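# Drop the entire wire inside the bin

## Task

Get every part of the wire into the bin so that none of it sits above the bin's rim; the wire must not be left dangling over the table's edge, as that can count as a failure.

## Robot and tools

Robot: two arms, left_arm and right_arm, each with a parallel gripper and a wrist camera. Base positions in the scene frame: left_arm at (+0.027, +0.308, +0.032) m, quat_wxyz (+1.000, 0, 0, -0.002); right_arm at (+0.046, -0.291, +0.016) m, quat_wxyz (+1.000, 0, 0, +0.028). A two-camera stand sits behind the arms. Loose objects may occasionally get nudged by something.

Frames. Scene frame: origin at table-top height, halfway between the nominal bases; +x points out across the table, +z up, +y toward left_arm (arm names do not match image left/right). Fixed cameras and the table use the scene frame. Each arm reports its hand pose, velocities, targets and wrist-camera pose in its own base frame. Motion offsets are expressed along the axes of that arm's current Hand target. Gripper axes: fingers point along +z, they close along y; end_effector_position is the point between the pads, just under 1 cm behind the tips. Printed poses may be a few cm off, worse at long reach.

execute_actions(actions, cameras). actions is a list of actions; each action is a list of up to 15 rows; each row is one control step of 1/30 s; if fewer than 15 rows, the last row repeats. A row is 14 numbers in [-1, 1]: dx, dy, dz, rx, ry, rz, opening for left_arm, then the same seven for right_arm, always both arms. The six pose numbers are an offset from that arm's Hand target as it was when the action began (every row measured from that same start, not from the previous row); the next action starts from the new Hand target, so repeating an offset keeps moving. Scale: 1.0 = 0.6 m or 180 degrees; rx, ry, rz form a single rotation vector. opening is absolute: +1 fully open (about 87 mm pad gap), +0.5 about 69 mm, 0 about 43 mm, -0.5 about 18 mm, -1 closed. Six zeros re-request the current Hand target; a 0 opening is a real command, so resend the present opening to leave a gripper unchanged. cameras: list of names, ["all"], or [] for none; default shows all only when actions is empty. An unknown name invalidates the call.

move(target, speed, blend, opening_speed, blocking, cameras). target is one 14-number row (same layout and scale as above) or a list of up to 15 such rows; every row is an offset from the Hand targets at the move's start, not from the previous row. Paths are straight, end together, take at least 0.5 s and are cut at 10 s. speed: m/s per arm path, 0.002 to 2.9, default 0.25 (rotation up to twice that in rad/s); one value or one per target. blend: corner rounding in m for lists, 0 (default) means stop at each point. opening_speed: per second on the -1..+1 scale, at least 0.2. blocking=false returns after about 0.5 s while the move continues. The path does not avoid obstacles or the other arm; grippers lag and overshoot more at high speed and near full extension. Avoid paths passing near an arm's own base (go around it). The result adds a move: line with the ending (done, off_target, moving, held, fault) and limits (paced = pose clipped, held = steps withheld). done means within 10 mm and 2 degrees at rest; neither done nor off_target tells you about contact.

wait(seconds 0 to 10, cameras): lets time pass holding the last command; returns early if a running move ends. stop(cameras): brakes a running move. zoom_image(camera, region): camera is cam_high, cam_low, cam_left_wrist or cam_right_wrist, must be in the newest images; region [x0, y0, x1, y1] in pixels from the top-left, at most 504 by 504. Images: 672x504 each, order cam_high, cam_low, cam_left_wrist, cam_right_wrist. finished_scene(scene): ends the scene with its number; irreversible, and the wire must remain in the bin without the robot.

Results: per arm end_effector_position (m) and end_effector_quat_wxyz in its base frame, Hand target (the commanded pose after clipping; next offsets start here), Tool commands, grip_measured (same scale as opening; Joint positions show it as 0 closed to 1 open), joint positions, velocities (may read within noise or be omitted), torques (include arm weight; numbers 1 to 3 wrap at ±28 N m), motor temperatures. Joint ranges (rad): waist -2.618 to 3.054, shoulder 0 to 3.142, elbow 0 to 3.142 (straight 2.901), wrist pitch ±1.571, wrist yaw ±1.571, wrist roll ±2.094.

Behaviour: orientation commands are limited to 40 degrees from the measured orientation each step. Friction and gravity leave the gripper short, low or tilted; check the pose after each move, correct tilt, and resend the missing distance. Small moves may go sideways or not happen. To stop a push against something, command the target back beyond the gripper.

Gripping: after first touch, command about 0.04 below the grip_measured reading for full force (less for lighter); readings may be off by about 1 mm. Very thin items under 1 mm get weaker grip. Fast closes squeeze harder.

Avoid: dropping things or releasing them while moving, hitting or slamming anything, hard pushes, letting anything leave the table, arms or grippers touching each other (the clearance check does not guard the grippers or wrist cameras), strain on wrist-camera cables, and long holds or unreachable targets that heat motors (75 °C gives MOTOR HOT, 90 °C folds the arm and disables it, 100 °C makes it collapse).

Each tool is called after "Emit:" as name(argument=value, ...) on one line, values as JSON.

## Session

Emit:
execute_actions(actions=[])

Emit:
zoom_image(camera="cam_high", region=[220, 180, 460, 420])

Scene clock: 0.00 s.
left_arm: end_effector_position=(+0.3748, +0.0310, +0.0800) grip_measured=+1.000 end_effector_quat_wxyz=(+0.643, -0.100, +0.755, +0.084) | right_arm: end_effector_position=(+0.3730, -0.0325, +0.0937) grip_measured=+1.000 end_effector_quat_wxyz=(+0.686, +0.064, +0.724, -0.035)
Joint positions: left_arm=[-0.056 1.537 0.268 1.102 -0.314 -0.053 1] | right_arm=[-0.05 1.575 0.201 1.318 0.089 0.042 1]
Joint velocities: within noise
Joint torques (N m): no reading
Motor temperatures (°C): left_arm=[29 33 35 29 29 29 27] | right_arm=[27 32 32 27 30 28 26]
Heat: left arm: 35 °C; right arm: 32 °C.
Hand target: left_arm +0.3779, +0.0309, +0.0869; +0.651, -0.101, +0.747, +0.083 | right_arm +0.3738, -0.0325, +0.0946; +0.687, +0.064, +0.723, -0.035
Tool commands: left_gripper/opening=+1.0 right_gripper/opening=+1.0

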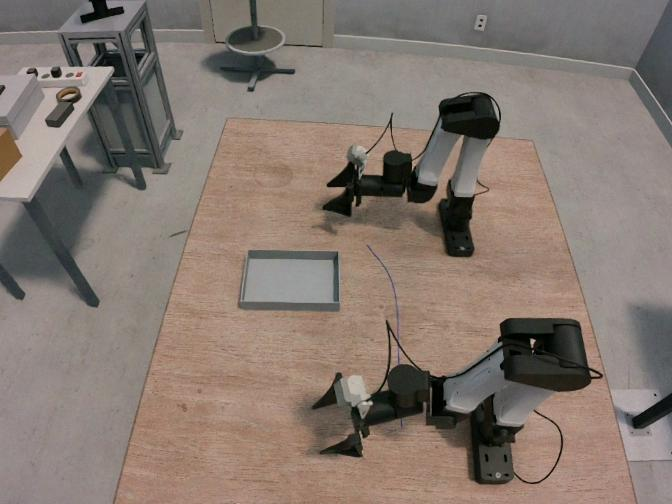

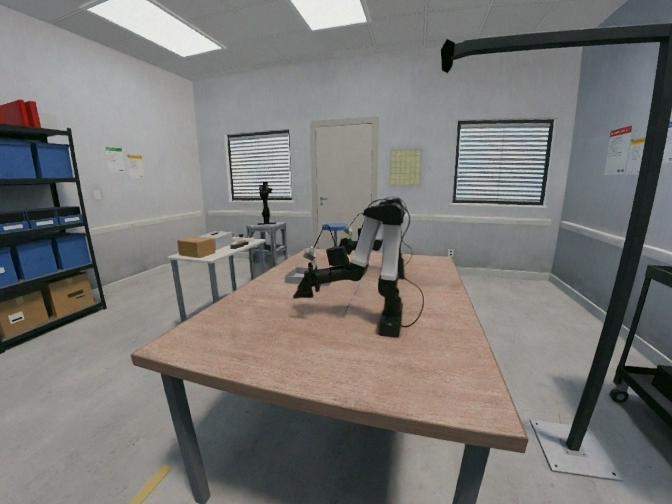

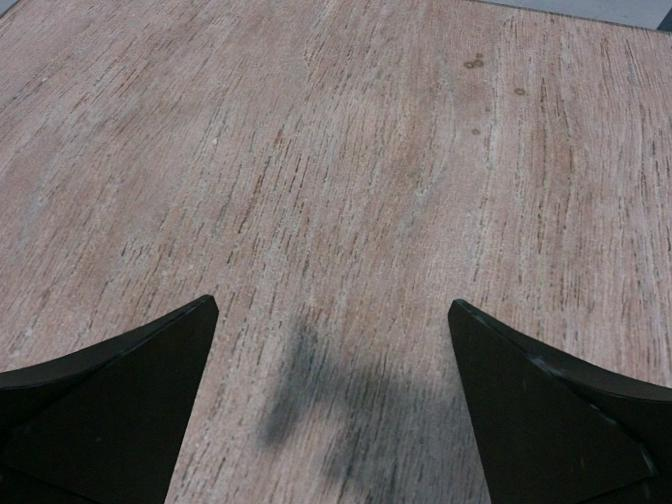

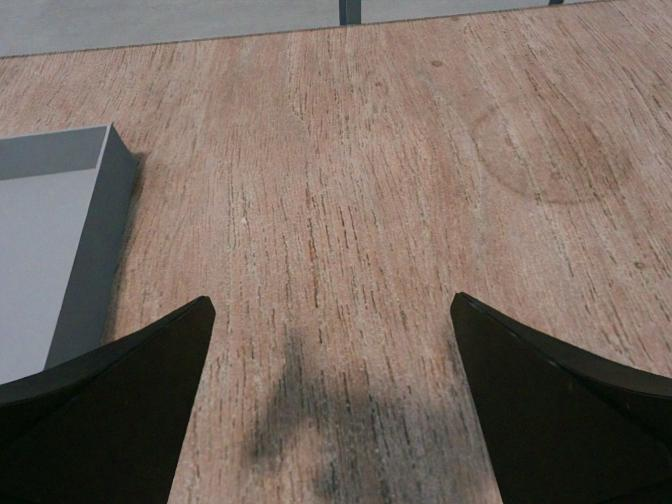

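Scaled by 2.100 from the camera's 672x504 image, which has a finer 960x720 frame.

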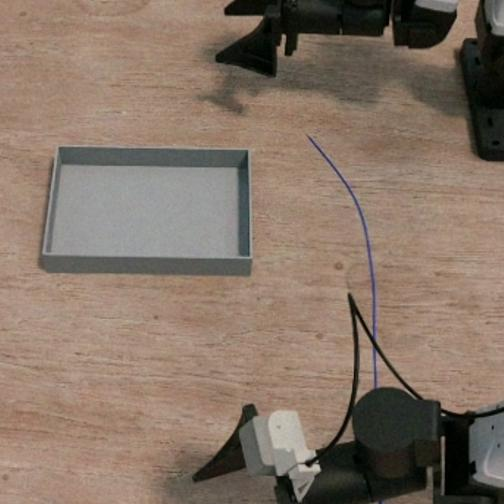

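Emit:
move(target=[[-0.21,0.248,-0.187,0,0,0,0,-0.1,0.1,-0.1,-0.1,0.09,-0.109,-0.2],[-0.21,0.248,-0.187,0,0,0,0,-0.005,0.472,-0.397,-0.399,0.36,-0.435,-0.2]], speed=0.35, blend=[0.05,0], cameras=["cam_right_wrist","cam_high"])

Scene clock: 52.23 s.
left_arm: end_effector_position=(+0.2483, +0.1494, +0.2151) grip_measured=+0.000 end_effector_quat_wxyz=(+0.647, -0.111, +0.751, +0.074) | right_arm: end_effector_position=(+0.1790, +0.2764, +0.1212) grip_measured=-0.200 end_effector_quat_wxyz=(-0.005, +0.704, -0.710, +0.005)
Joint positions: left_arm=[0.894 0.674 0.507 -0.02 0.624 0.077 0.5] | right_arm=[1.063 1.924 1.722 -1.361 0.012 -0.499 0.4]
Joint torques (N m): left_arm=[0.21 -0.14 11.63 1.8 0.11 0.09] | right_arm=[0.65 -6.74 6.74 0.32 -0.05 -0.05]
Motor temperatures (°C): left_arm=[29 36 39 43 29 29 27] | right_arm=[27 33 34 33 30 28 26]
Heat: left arm: 43 °C; right arm: 34 °C.
Hand target: left_arm +0.2484, +0.1515, +0.2259; +0.652, -0.101, +0.747, +0.083 | right_arm +0.1782, +0.2805, +0.1209; +0.000, +0.707, -0.707, +0.000
Off the commanded pose: left_arm 0.011 m, 2 deg | right_arm 0.004 m, 1 deg.
move: off_target (left_arm)
Images, in order (width x height): cam_high 672x504, cam_right_wrist 672x504.

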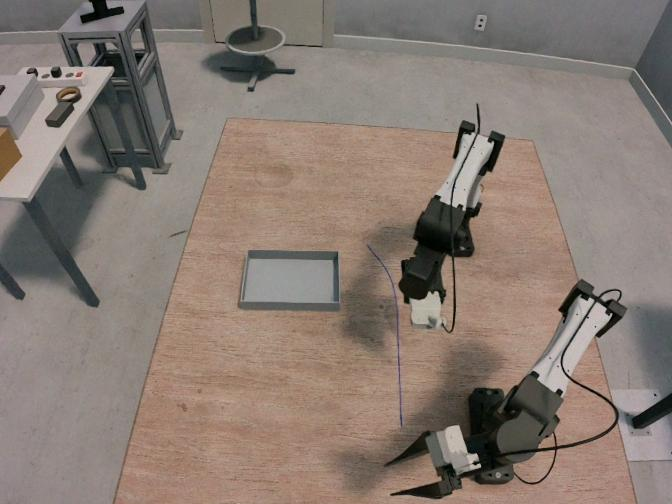

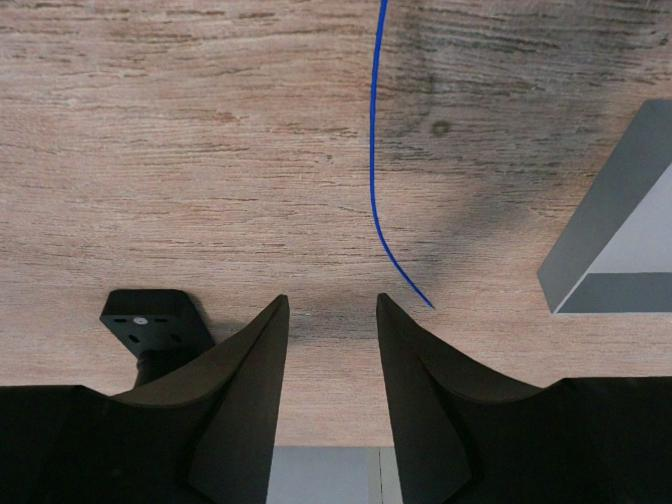

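Emit:
move(target=[[0,0,0,0,0,0,0,-0.012,-0.05,0.13,0,0,0,0.2],[0,0,0,0,0,0,0,-0.012,-0.055,0.19,0,0,0,0.2]], speed=[0.15,0.06], blend=[0.005,0], cameras=["cam_right_wrist"])

Scene clock: 62.63 s.
left_arm: end_effector_position=(+0.2483, +0.1494, +0.2150) grip_measured=+0.000 end_effector_quat_wxyz=(+0.647, -0.111, +0.751, +0.074) | right_arm: end_effector_position=(+0.2116, +0.2907, +0.0167) grip_measured=+0.200 end_effector_quat_wxyz=(-0.010, +0.707, -0.707, +0.003)
Joint positions: left_arm=[0.894 0.674 0.507 -0.021 0.624 0.077 0.5] | right_arm=[1.008 2.081 1.53 -1 0.01 -0.563 0.6]
Joint torques (N m): left_arm=[0.21 -0.14 11.63 1.8 0.11 0.09] | right_arm=[-0.4 -7.46 3.81 0.57 -0.01 0]
Heat: left arm: 44 °C; right arm: 34 °C.
Hand target: left_arm +0.2484, +0.1515, +0.2258; +0.651, -0.101, +0.747, +0.082 | right_arm +0.2112, +0.2877, +0.0069; +0.000, +0.707, -0.707, +0.000
Off the commanded pose: left_arm 0.011 m, 2 deg | right_arm 0.010 m, 1 deg.
move: off_target (left_arm)
Images, in order (width x height): cam_right_wrist 672x504.

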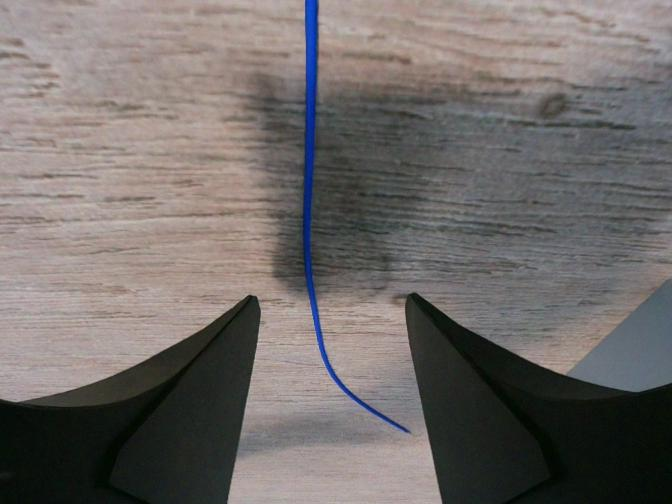

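Emit:
move(target=[[0,0,0,0,0,0,0,0,-0.005,0.033,0,0,0,0.2],[0,0,0,0,0,0,0,0,-0.005,0.033,0,0,0,-1]], speed=0.06, opening_speed=1.2, cameras=["cam_right_wrist"])

Scene clock: 75.63 s.
left_arm: end_effector_position=(+0.2483, +0.1494, +0.2150) grip_measured=+0.000 end_effector_quat_wxyz=(+0.647, -0.111, +0.751, +0.074) | right_arm: end_effector_position=(+0.2168, +0.2910, +0.0005) grip_measured=-0.946 end_effector_quat_wxyz=(-0.014, +0.707, -0.707, +0.004)
Joint positions: left_arm=[0.894 0.674 0.507 -0.021 0.624 0.077 0.5] | right_arm=[0.999 2.107 1.503 -0.941 0.014 -0.571 0.027]
Joint torques (N m): left_arm=[0.21 -0.16 11.63 1.8 0.11 0.09] | right_arm=[-0.01 -7.23 3.36 0.67 -0.02 0.01]
Motor temperatures (°C): left_arm=[29 34 46 44 29 29 27] | right_arm=[27 36 34 30 30 28 26]
Heat: left arm: 46 °C; right arm: 36 °C.
Hand target: left_arm +0.2484, +0.1515, +0.2258; +0.651, -0.101, +0.747, +0.082 | right_arm +0.2142, +0.2876, -0.0128; +0.000, +0.707, -0.707, +0.000
Off the commanded pose: left_arm 0.011 m, 2 deg | right_arm 0.014 m, 2 deg.
move: off_target (left_arm, right_arm); target 2's new opening was sent with right_arm's hand 0.014 m and 1 deg from that target
Images, in order (width x height): cam_right_wrist 672x504.

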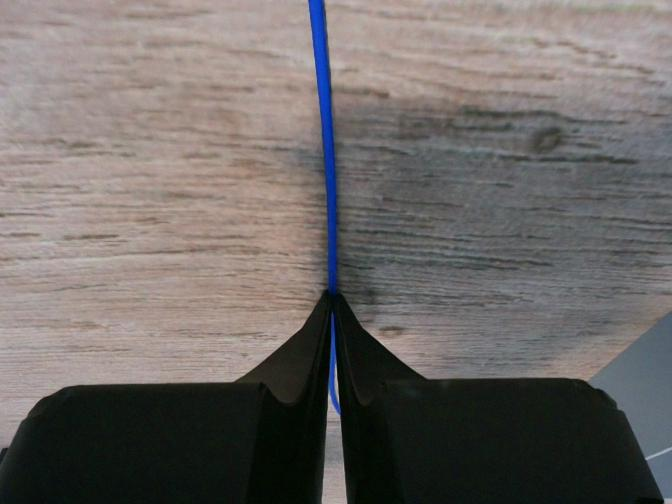

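Emit:
move(target=[[0,0,0,0,0,0,0,0.03,-0.03,-0.5,0.1,0,0,-1],[0,0,0,0,0,0,0,0.19,-0.23,-0.555,0.2,0,0,-1]], speed=0.25, blend=[0.04,0], cameras=["cam_right_wrist","cam_high","cam_low"])

Emit:
zoom_image(camera="cam_low", region=[240, 180, 400, 330])

Emit:
zoom_image(camera="cam_high", region=[220, 160, 400, 340])

Scene clock: 86.37 s.
left_arm: end_effector_position=(+0.2483, +0.1494, +0.2150) grip_measured=+0.000 end_effector_quat_wxyz=(+0.647, -0.111, +0.751, +0.074) | right_arm: end_effector_position=(+0.3463, +0.1709, +0.3198) grip_measured=-0.946 end_effector_quat_wxyz=(-0.216, +0.673, -0.674, +0.215)
Joint positions: left_arm=[0.894 0.674 0.507 -0.021 0.624 0.077 0.5] | right_arm=[0.715 1.86 2.315 -1.532 0.389 -0.954 0.027]
Joint torques (N m): left_arm=[0.21 -0.16 11.63 1.8 0.11 0.09] | right_arm=[0.12 -5.63 5.9 1.45 0.28 -0.03]
Heat: left arm: 48 °C; right arm: 36 °C.
Hand target: left_arm +0.2484, +0.1515, +0.2258; +0.651, -0.101, +0.747, +0.082 | right_arm +0.3521, +0.1738, +0.3203; -0.219, +0.673, -0.672, +0.218
Off the commanded pose: left_arm 0.011 m, 2 deg | right_arm 0.007 m, 1 deg.
move: off_target (left_arm)
Images, in order (width x height): cam_high 672x504, cam_low 672x504, cam_right_wrist 672x504.

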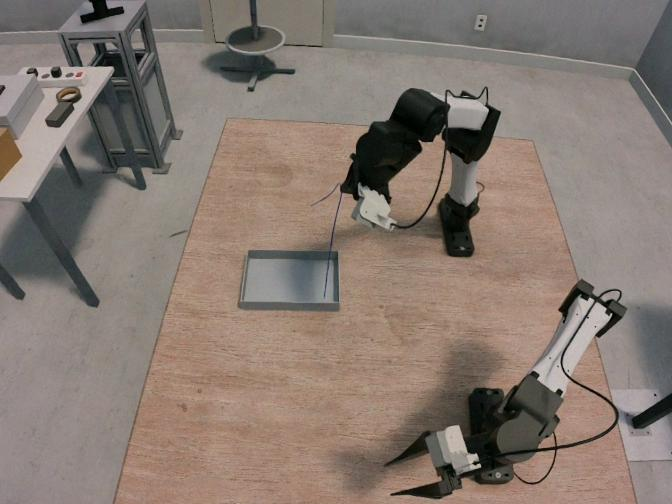

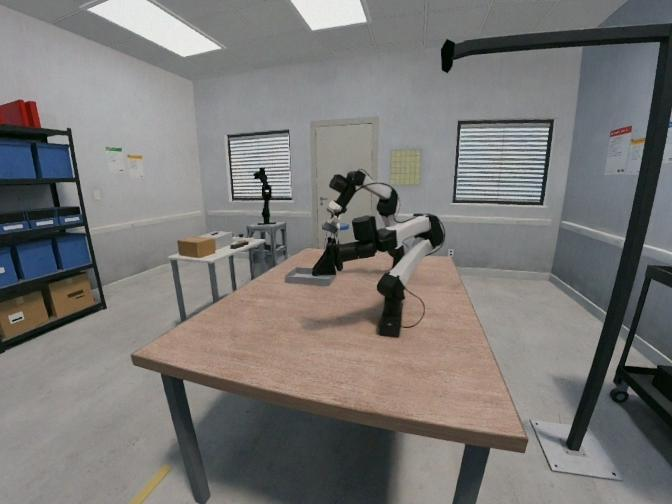

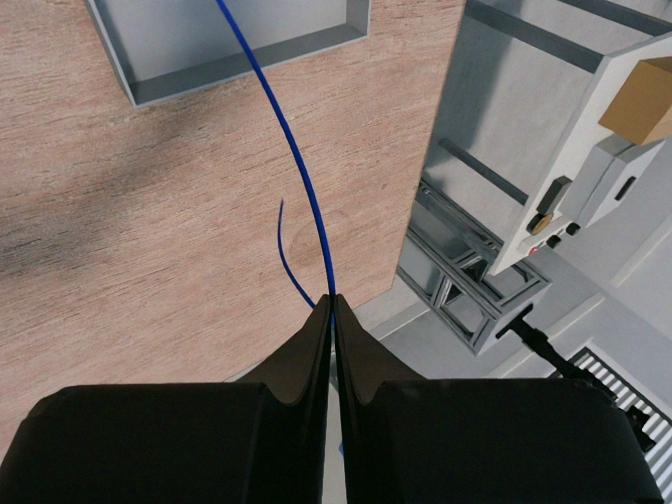

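Scaled by 3.150 from the camera's 672x504 image, which has a finer 960x720 frame.

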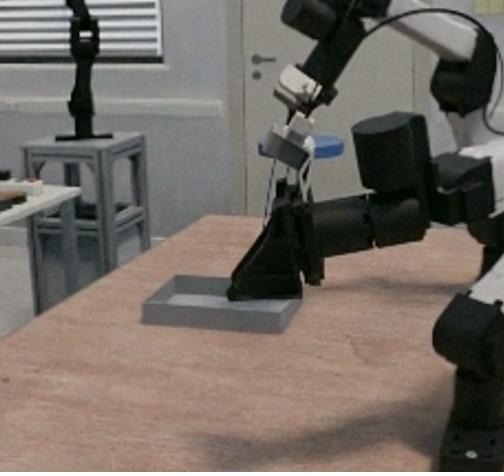

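Scaled by 2.800 from the camera's 672x504 image, which has a finer 960x720 frame.

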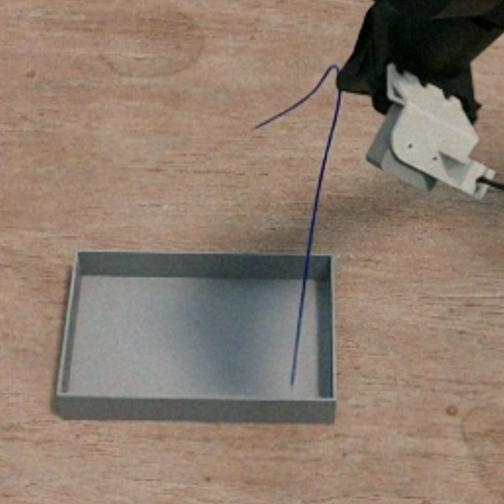

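Emit:
move(target=[0,0,0,0,0,0,0,-0.043,0.006,0.2,0,0,0,-1], speed=0.15, cameras=["cam_right_wrist","cam_high","cam_low"])

Emit:
zoom_image(camera="cam_low", region=[240, 180, 400, 330])

Emit:
zoom_image(camera="cam_high", region=[220, 160, 400, 340])

Scene clock: 108.80 s.
left_arm: end_effector_position=(+0.2483, +0.1494, +0.2150) grip_measured=+0.000 end_effector_quat_wxyz=(+0.647, -0.111, +0.751, +0.074) | right_arm: end_effector_position=(+0.4171, +0.1994, +0.2299) grip_measured=-0.946 end_effector_quat_wxyz=(-0.225, +0.669, -0.673, +0.223)
Joint positions: left_arm=[0.894 0.674 0.507 -0.021 0.624 0.077 0.5] | right_arm=[0.658 1.938 1.995 -1.09 0.375 -1.012 0.027]
Joint torques (N m): left_arm=[0.23 -0.14 11.63 1.8 0.11 0.09] | right_arm=[-0.16 -7.45 4.57 1.52 0.15 0.03]
Motor temperatures (°C): left_arm=[29 33 51 46 29 29 27] | right_arm=[27 35 36 31 30 28 27]
Heat: left arm: 51 °C; right arm: 36 °C.
Hand target: left_arm +0.2484, +0.1515, +0.2259; +0.652, -0.101, +0.747, +0.083 | right_arm +0.4198, +0.1997, +0.2211; -0.219, +0.673, -0.672, +0.219
Off the commanded pose: left_arm 0.011 m, 2 deg | right_arm 0.009 m, 1 deg.
move: off_target (left_arm)
Images, in order (width x height): cam_high 672x504, cam_low 672x504, cam_right_wrist 672x504.

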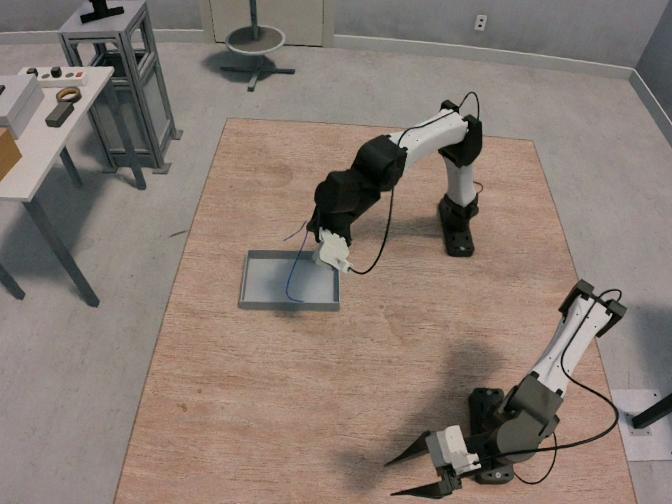

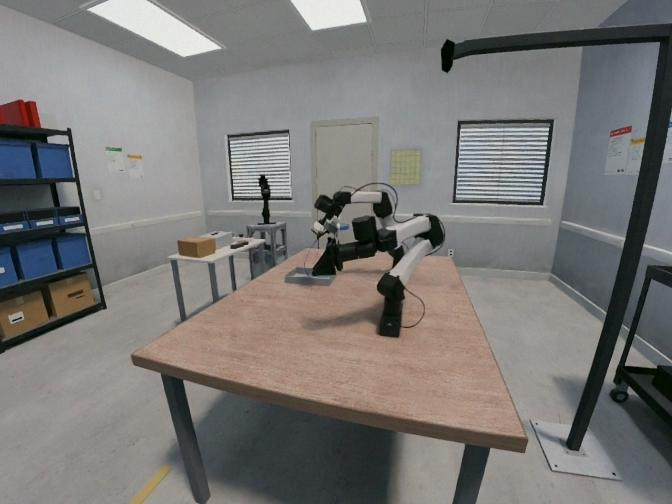

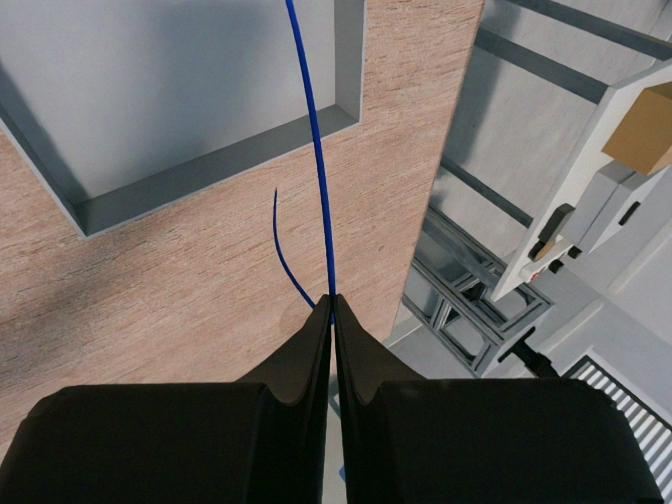

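Scaled by 3.150 from the camera's 672x504 image, which has a finer 960x720 frame.

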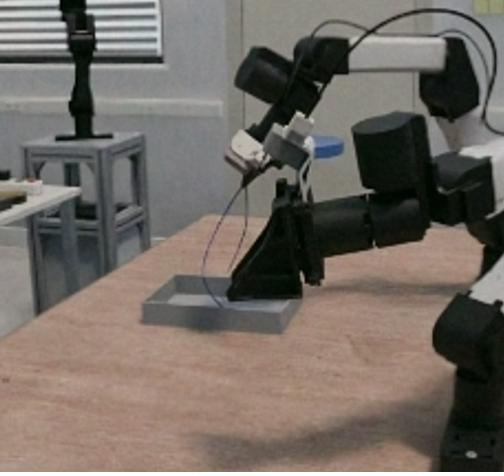

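Scaled by 2.800 from the camera's 672x504 image, which has a finer 960x720 frame.

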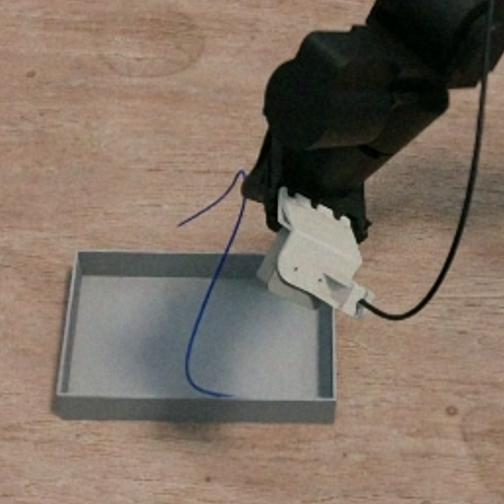

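Emit:
move(target=[0,0,0,0,0,0,0,-0.05,0.0,0.06,0,-0.098,-0.135,-1], speed=0.25, cameras=["cam_right_wrist","cam_high","cam_low"])

Emit:
zoom_image(camera="cam_low", region=[240, 180, 400, 330])

Emit:
zoom_image(camera="cam_high", region=[220, 160, 400, 340])

Scene clock: 128.53 s.
left_arm: end_effector_position=(+0.2483, +0.1494, +0.2150) grip_measured=+0.000 end_effector_quat_wxyz=(+0.647, -0.111, +0.751, +0.074) | right_arm: end_effector_position=(+0.4432, +0.2321, +0.1810) grip_measured=-0.946 end_effector_quat_wxyz=(-0.254, +0.826, -0.479, +0.152)
Joint positions: left_arm=[0.894 0.674 0.507 -0.021 0.624 0.077 0.5] | right_arm=[0.581 1.913 1.768 -0.826 0.043 -1.523 0.027]
Joint torques (N m): left_arm=[0.23 -0.16 11.63 1.8 0.11 0.09] | right_arm=[-0.2 -11.29 4.27 1.56 0 0.06]
Heat: left arm: 53 °C; right arm: 36 °C.
Hand target: left_arm +0.2484, +0.1515, +0.2259; +0.652, -0.101, +0.747, +0.083 | right_arm +0.4410, +0.2296, +0.1920; -0.268, +0.824, -0.475, +0.155
Off the commanded pose: left_arm 0.011 m, 2 deg | right_arm 0.011 m, 2 deg.
move: off_target (left_arm, right_arm)
Images, in order (width x height): cam_high 672x504, cam_low 672x504, cam_right_wrist 672x504.

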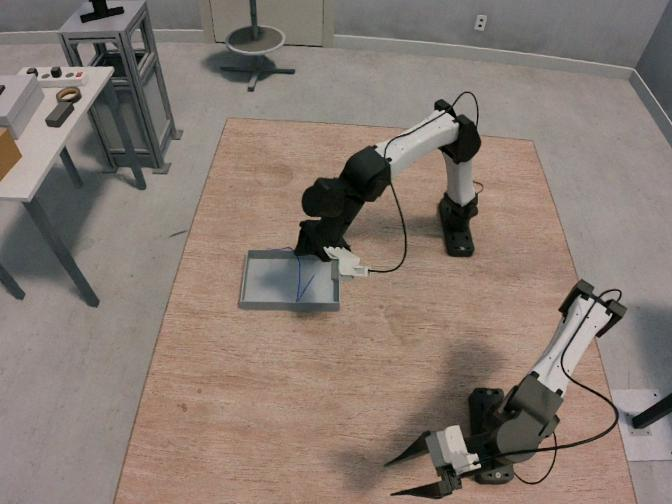

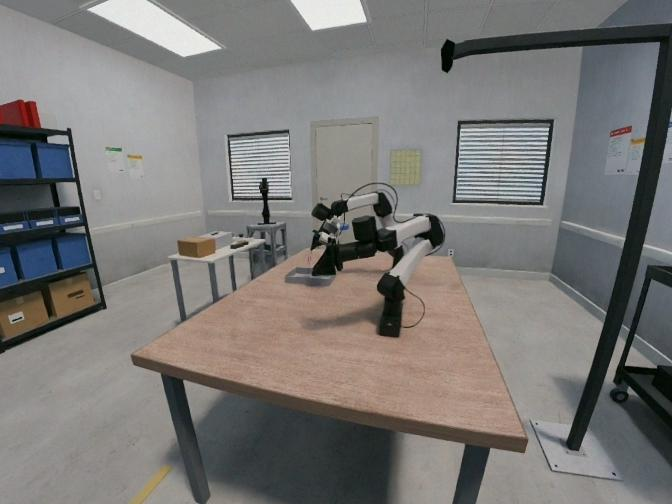

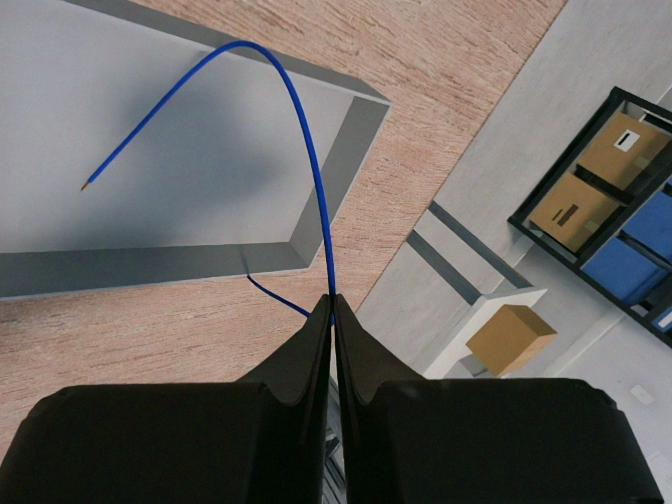

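Scaled by 3.150 from the camera's 672x504 image, which has a finer 960x720 frame.

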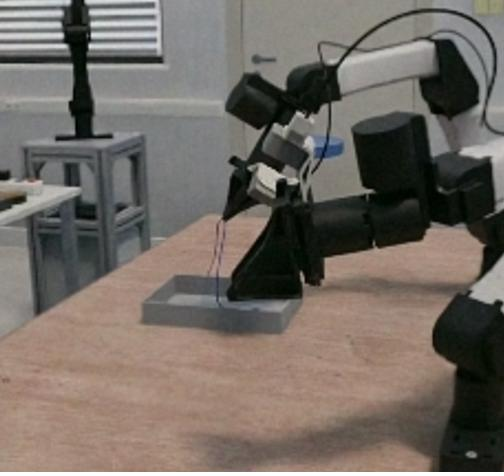

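Scaled by 2.800 from the camera's 672x504 image, which has a finer 960x720 frame.

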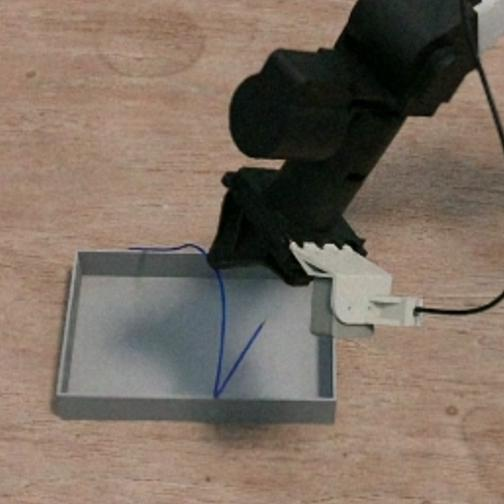

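Emit:
move(target=[0,0,0,0,0,0,0,0.012,0.041,0.176,0,0,0,-1], speed=0.15, cameras=["cam_right_wrist","cam_high","cam_low"])

Emit:
zoom_image(camera="cam_low", region=[260, 220, 360, 310])

Emit:
zoom_image(camera="cam_high", region=[220, 200, 360, 340])

Scene clock: 142.97 s.
left_arm: end_effector_position=(+0.2483, +0.1494, +0.2150) grip_measured=+0.000 end_effector_quat_wxyz=(+0.647, -0.111, +0.751, +0.074) | right_arm: end_effector_position=(+0.4805, +0.2463, +0.1032) grip_measured=-0.946 end_effector_quat_wxyz=(-0.273, +0.821, -0.475, +0.162)
Joint positions: left_arm=[0.894 0.674 0.507 -0.021 0.624 0.077 0.5] | right_arm=[0.56 2.049 1.627 -0.503 0.03 -1.541 0.027]
Joint torques (N m): left_arm=[0.23 -0.14 11.64 1.8 0.11 0.09] | right_arm=[-0.5 -8.34 4.81 1.65 -0.09 0]
Motor temperatures (°C): left_arm=[29 33 54 47 29 29 27] | right_arm=[27 41 35 31 30 28 28]
Heat: left arm: 54 °C; right arm: 41 °C.
Hand target: left_arm +0.2484, +0.1515, +0.2259; +0.652, -0.101, +0.747, +0.083 | right_arm +0.4812, +0.2445, +0.0922; -0.268, +0.824, -0.475, +0.155
Off the commanded pose: left_arm 0.011 m, 2 deg | right_arm 0.011 m, 1 deg.
move: off_target (left_arm, right_arm)
Images, in order (width x height): cam_high 672x504, cam_low 672x504, cam_right_wrist 672x504.

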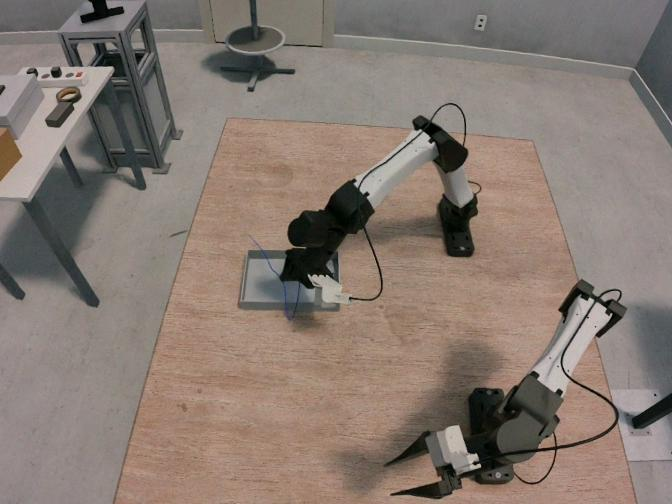

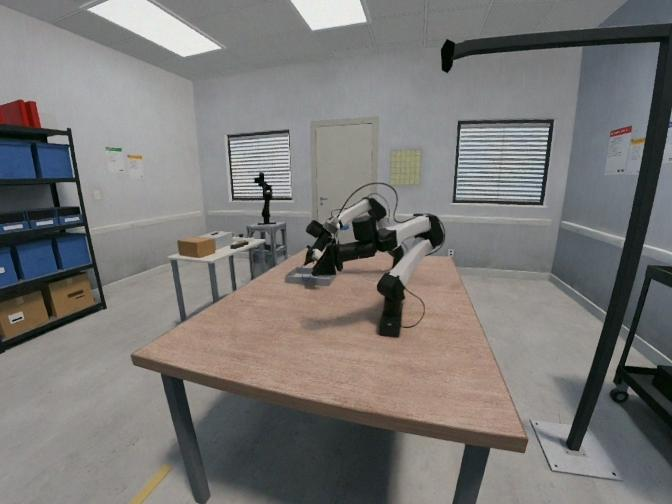

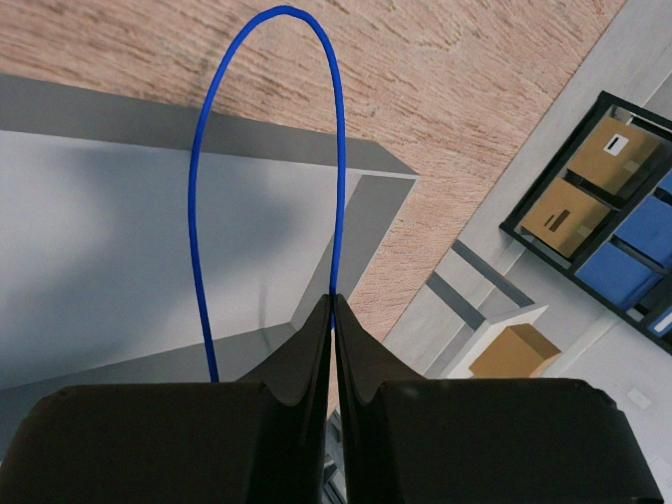

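Scaled by 5.040 from the camera's 672x504 image, which has a finer 960x720 frame.

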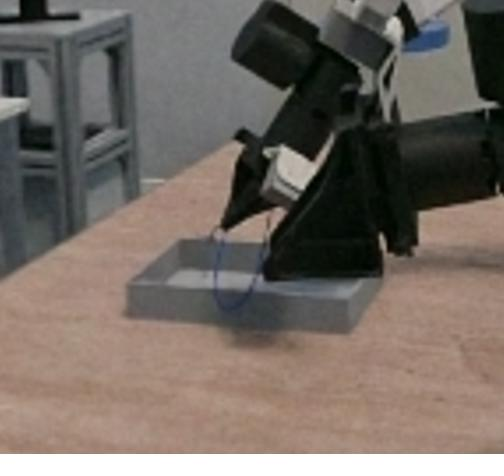

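Scaled by 3.600 from the camera's 672x504 image, which has a finer 960x720 frame.

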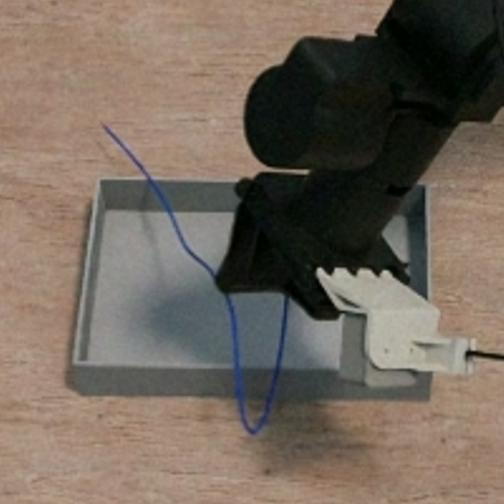

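Emit:
move(target=[0,0,0,0,0,0,0,0.101,0.126,0.073,0,0,0,-1], speed=0.12, cameras=["cam_right_wrist","cam_high","cam_low"])

Emit:
zoom_image(camera="cam_high", region=[220, 200, 360, 340])

Scene clock: 153.10 s.
left_arm: end_effector_position=(+0.2482, +0.1494, +0.2149) grip_measured=+0.000 end_effector_quat_wxyz=(+0.647, -0.112, +0.751, +0.074) | right_arm: end_effector_position=(+0.4842, +0.1754, +0.0228) grip_measured=-0.946 end_effector_quat_wxyz=(-0.272, +0.820, -0.476, +0.163)
Joint positions: left_arm=[0.894 0.674 0.507 -0.021 0.624 0.077 0.5] | right_arm=[0.409 2.049 1.286 -0.164 -0.057 -1.661 0.027]
Joint torques (N m): left_arm=[0.21 -0.16 11.63 1.8 0.11 0.09] | right_arm=[-0.06 -7.95 3.84 1.63 -0.13 0.04]
Heat: left arm: 54 °C; right arm: 40 °C.
Hand target: left_arm +0.2484, +0.1515, +0.2258; +0.651, -0.101, +0.747, +0.082 | right_arm +0.4809, +0.1744, +0.0123; -0.268, +0.824, -0.475, +0.155
Off the commanded pose: left_arm 0.011 m, 2 deg | right_arm 0.011 m, 1 deg.
move: off_target (left_arm, right_arm)
Images, in order (width x height): cam_high 672x504, cam_low 672x504, cam_right_wrist 672x504.

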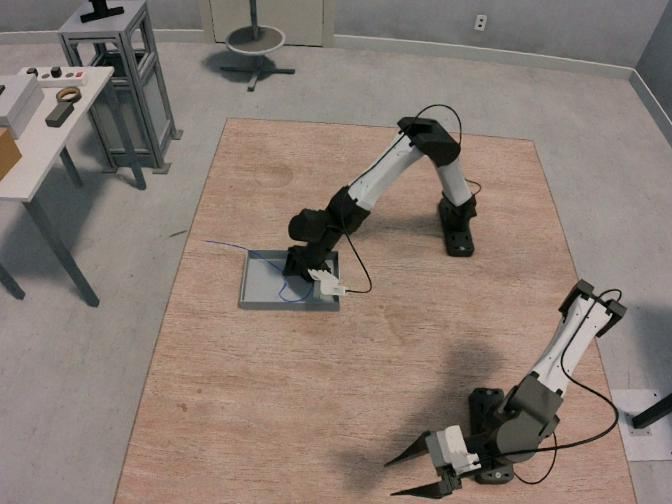

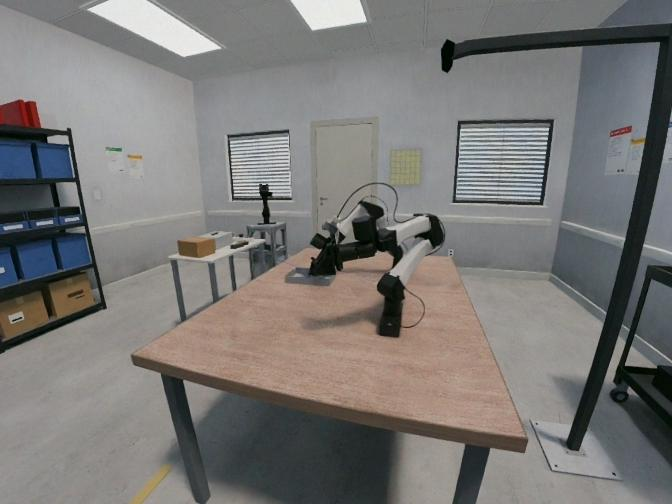

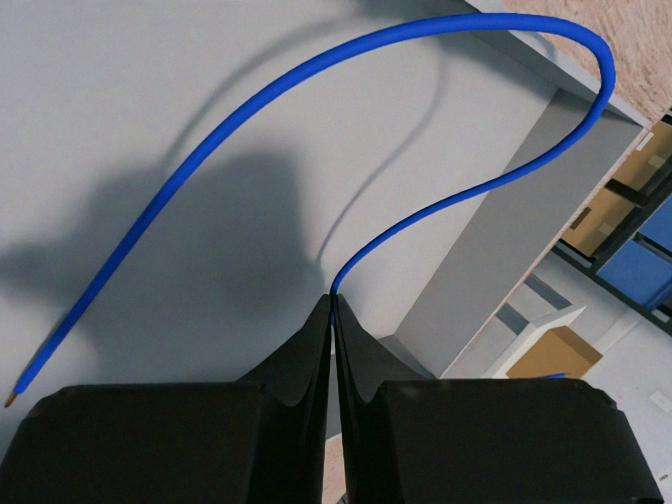

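Scaled by 3.600 from the camera's 672x504 image, which has a finer 960x720 frame.

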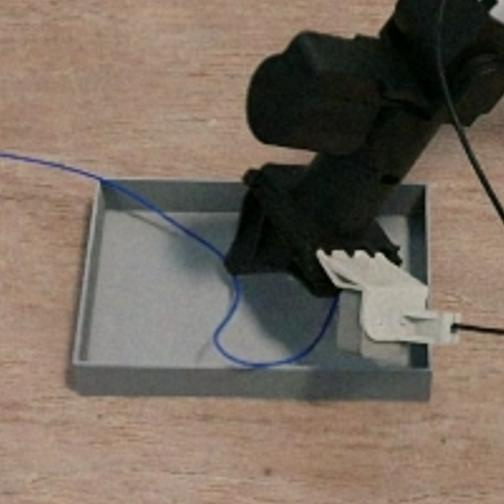

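Emit:
move(target=[[0,0,0,0,0,0,0,-0.038,0.102,-0.084,0,0,0,-1],[0,0,0,0,0,0,0,-0.038,0.102,-0.084,0,0,0,-0.6],[0,0,0,0,0,0,0,-0.038,0.102,-0.3,0,0,0,-0.6]], speed=0.12, opening_speed=0.8, cameras=["cam_right_wrist","cam_high","cam_low"])

Emit:
zoom_image(camera="cam_high", region=[190, 200, 360, 340])

Scene clock: 178.70 s.
left_arm: end_effector_position=(+0.2482, +0.1494, +0.2149) grip_measured=+0.000 end_effector_quat_wxyz=(+0.647, -0.112, +0.751, +0.074) | right_arm: end_effector_position=(+0.3332, +0.1172, +0.1130) grip_measured=-0.600 end_effector_quat_wxyz=(-0.261, +0.825, -0.477, +0.151)
Joint positions: left_arm=[0.894 0.674 0.507 -0.021 0.624 0.077 0.5] | right_arm=[0.429 1.334 0.882 -0.507 -0.054 -1.648 0.2]
Joint torques (N m): left_arm=[0.21 -0.14 11.64 1.8 0.11 0.09] | right_arm=[-0.35 -5.15 6.69 1.31 -0.06 0.01]
Motor temperatures (°C): left_arm=[29 32 56 49 29 29 27] | right_arm=[27 39 34 33 30 28 28]
Heat: left arm: 56 °C; right arm: 39 °C.
Hand target: left_arm +0.2484, +0.1515, +0.2258; +0.651, -0.101, +0.747, +0.082 | right_arm +0.3350, +0.1163, +0.1219; -0.268, +0.824, -0.475, +0.155
Off the commanded pose: left_arm 0.011 m, 2 deg | right_arm 0.009 m, 1 deg.
move: off_target (left_arm)
Images, in order (width x height): cam_high 672x504, cam_low 672x504, cam_right_wrist 672x504.

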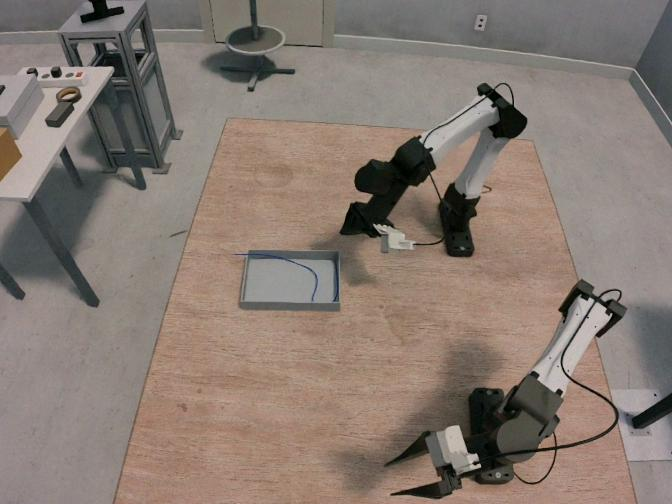

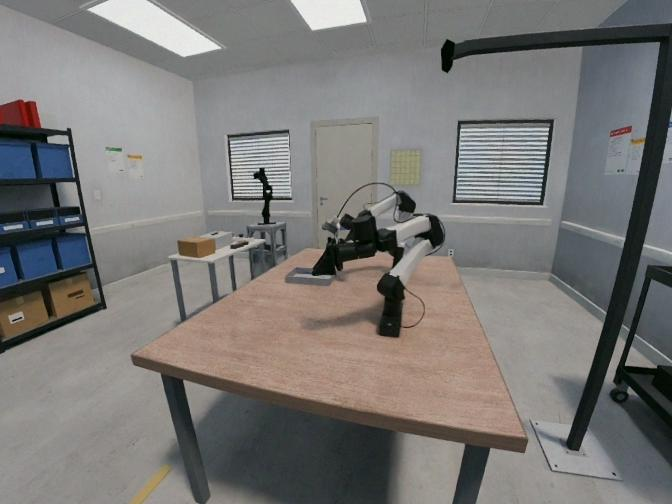

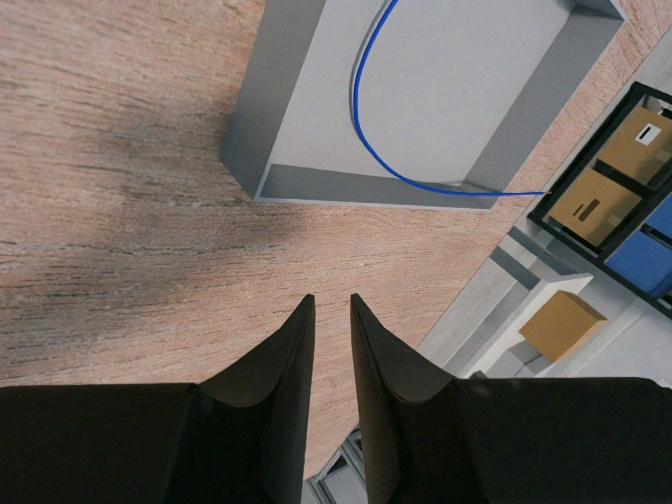

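Scaled by 2.965 from the camera's 672x504 image, which has a finer 960x720 frame.

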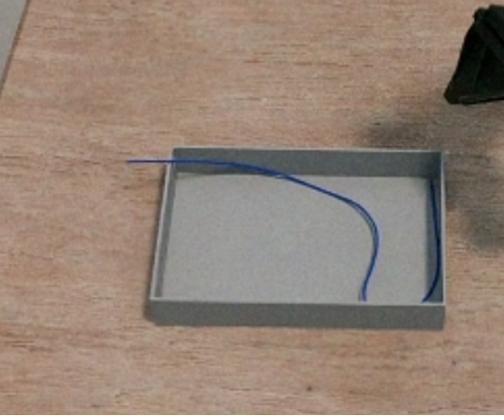

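Emit:
move(target=[0,0,0,0,0,0,0,0.136,-0.135,0.123,0.048,0.103,0.636,0.1], speed=0.5, cameras=["cam_right_wrist","cam_high"])

Emit:
zoom_image(camera="cam_high", region=[190, 200, 360, 340])

Scene clock: 203.20 s.
left_arm: end_effector_position=(+0.2482, +0.1494, +0.2149) grip_measured=+0.000 end_effector_quat_wxyz=(+0.647, -0.112, +0.751, +0.074) | right_arm: end_effector_position=(+0.4662, +0.1024, +0.1124) grip_measured=+0.100 end_effector_quat_wxyz=(+0.262, -0.006, +0.965, +0.005)
Joint positions: left_arm=[0.894 0.674 0.507 -0.021 0.624 0.077 0.5] | right_arm=[0.239 2.027 1.781 -0.804 0.108 0.197 0.55]
Joint torques (N m): left_arm=[0.21 -0.16 11.63 1.8 0.11 0.09] | right_arm=[-0.09 -7.57 7.58 1.35 0.28 0.13]
Motor temperatures (°C): left_arm=[29 32 57 49 29 29 27] | right_arm=[27 38 36 32 30 28 27]
Heat: left arm: 57 °C; right arm: 38 °C.
Hand target: left_arm +0.2484, +0.1515, +0.2258; +0.651, -0.101, +0.747, +0.082 | right_arm +0.4701, +0.1002, +0.1098; +0.258, +0.000, +0.966, +0.001
Off the commanded pose: left_arm 0.011 m, 2 deg | right_arm 0.005 m, 1 deg.
move: off_target (left_arm)
Images, in order (width x height): cam_high 672x504, cam_right_wrist 672x504.

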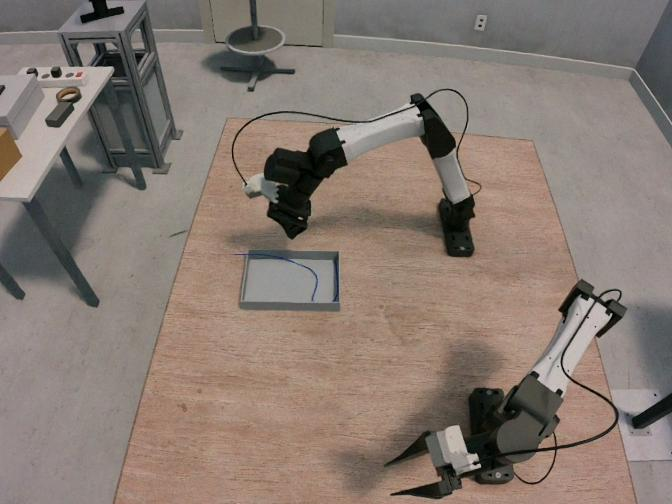

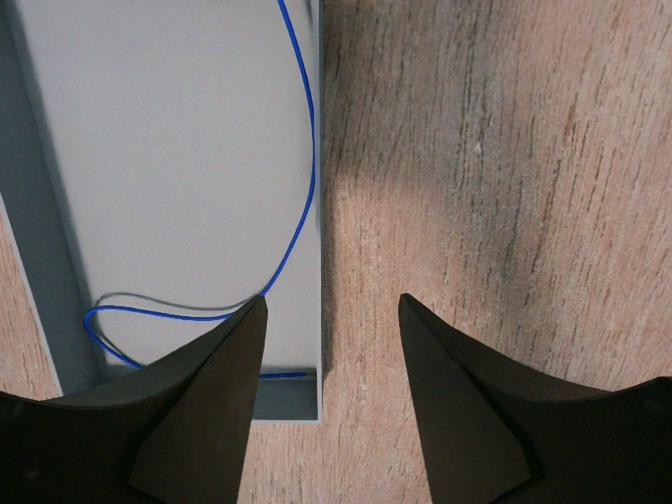

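Scaled by 2.965 from the camera's 672x504 image, which has a finer 960x720 frame.

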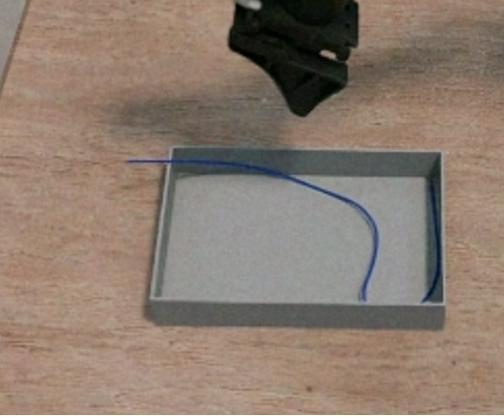

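Emit:
move(target=[0,0,0,0,0,0,0,0.114,0.07,0.03,0.0556,0,0.096,-0.1], speed=0.2, cameras=["cam_right_wrist"])

Scene clock: 223.77 s.
left_arm: end_effector_position=(+0.2482, +0.1494, +0.2149) grip_measured=+0.000 end_effector_quat_wxyz=(+0.647, -0.112, +0.751, +0.074) | right_arm: end_effector_position=(+0.4194, +0.1420, +0.0508) grip_measured=-0.100 end_effector_quat_wxyz=(+0.240, +0.163, +0.956, -0.048)
Joint positions: left_arm=[0.894 0.674 0.507 -0.021 0.624 0.077 0.5] | right_arm=[0.402 2.027 1.561 -0.735 0.336 0.676 0.45]
Joint torques (N m): left_arm=[0.23 -0.14 11.63 1.81 0.11 0.09] | right_arm=[0.64 -11.43 4.08 1.2 0.47 0.17]
Motor temperatures (°C): left_arm=[29 32 58 50 29 29 27] | right_arm=[27 38 37 32 30 28 27]
Heat: left arm: 58 °C; right arm: 38 °C.
Hand target: left_arm +0.2484, +0.1515, +0.2259; +0.652, -0.101, +0.747, +0.083 | right_arm +0.4198, +0.1424, +0.0601; +0.254, +0.167, +0.952, -0.044
Off the commanded pose: left_arm 0.011 m, 2 deg | right_arm 0.009 m, 2 deg.
move: off_target (left_arm)
Images, in order (width x height): cam_right_wrist 672x504.

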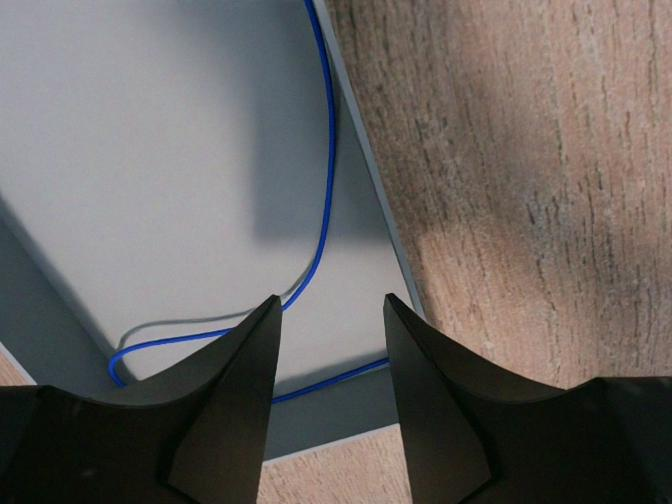

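Emit:
move(target=[[0,0,0,0,0,0,0,0.0375,0.01,0.065,0,0,0,-0.3],[0,0,0,0,0,0,0,0.0375,0.01,0.065,0,0,0,-1]], speed=0.08, opening_speed=1.2, cameras=["cam_right_wrist"])

Scene clock: 233.47 s.
left_arm: end_effector_position=(+0.2482, +0.1494, +0.2149) grip_measured=+0.000 end_effector_quat_wxyz=(+0.647, -0.112, +0.751, +0.074) | right_arm: end_effector_position=(+0.4249, +0.1476, +0.0265) grip_measured=-0.979 end_effector_quat_wxyz=(+0.260, +0.168, +0.950, -0.036)
Joint positions: left_arm=[0.894 0.674 0.507 -0.021 0.624 0.077 0.5] | right_arm=[0.409 2.041 1.469 -0.584 0.341 0.687 0.01]
Joint torques (N m): left_arm=[0.21 -0.16 11.63 1.81 0.11 0.09] | right_arm=[0.84 -7.84 4.21 1.33 0.42 0.15]
Motor temperatures (°C): left_arm=[29 32 59 50 29 29 27] | right_arm=[27 40 37 32 30 28 27]
Heat: left arm: 59 °C; right arm: 40 °C.
Hand target: left_arm +0.2484, +0.1515, +0.2259; +0.652, -0.101, +0.747, +0.083 | right_arm +0.4218, +0.1479, +0.0151; +0.254, +0.168, +0.952, -0.045
Off the commanded pose: left_arm 0.011 m, 2 deg | right_arm 0.012 m, 1 deg.
move: off_target (left_arm, right_arm); target 2's new opening was sent with right_arm's hand 0.012 m and 1 deg from that target
Images, in order (width x height): cam_right_wrist 672x504.

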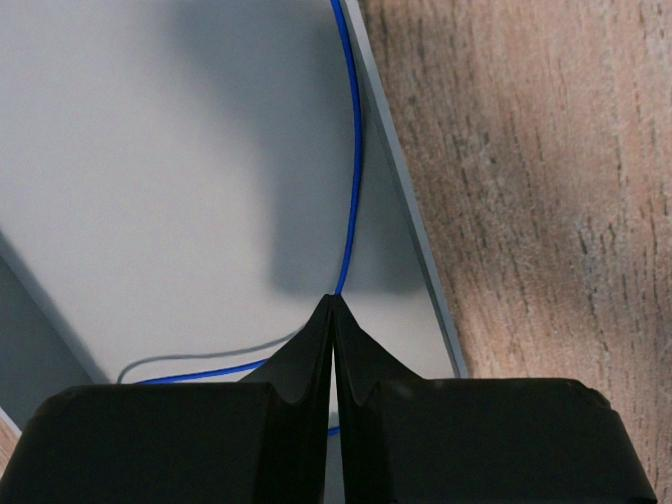

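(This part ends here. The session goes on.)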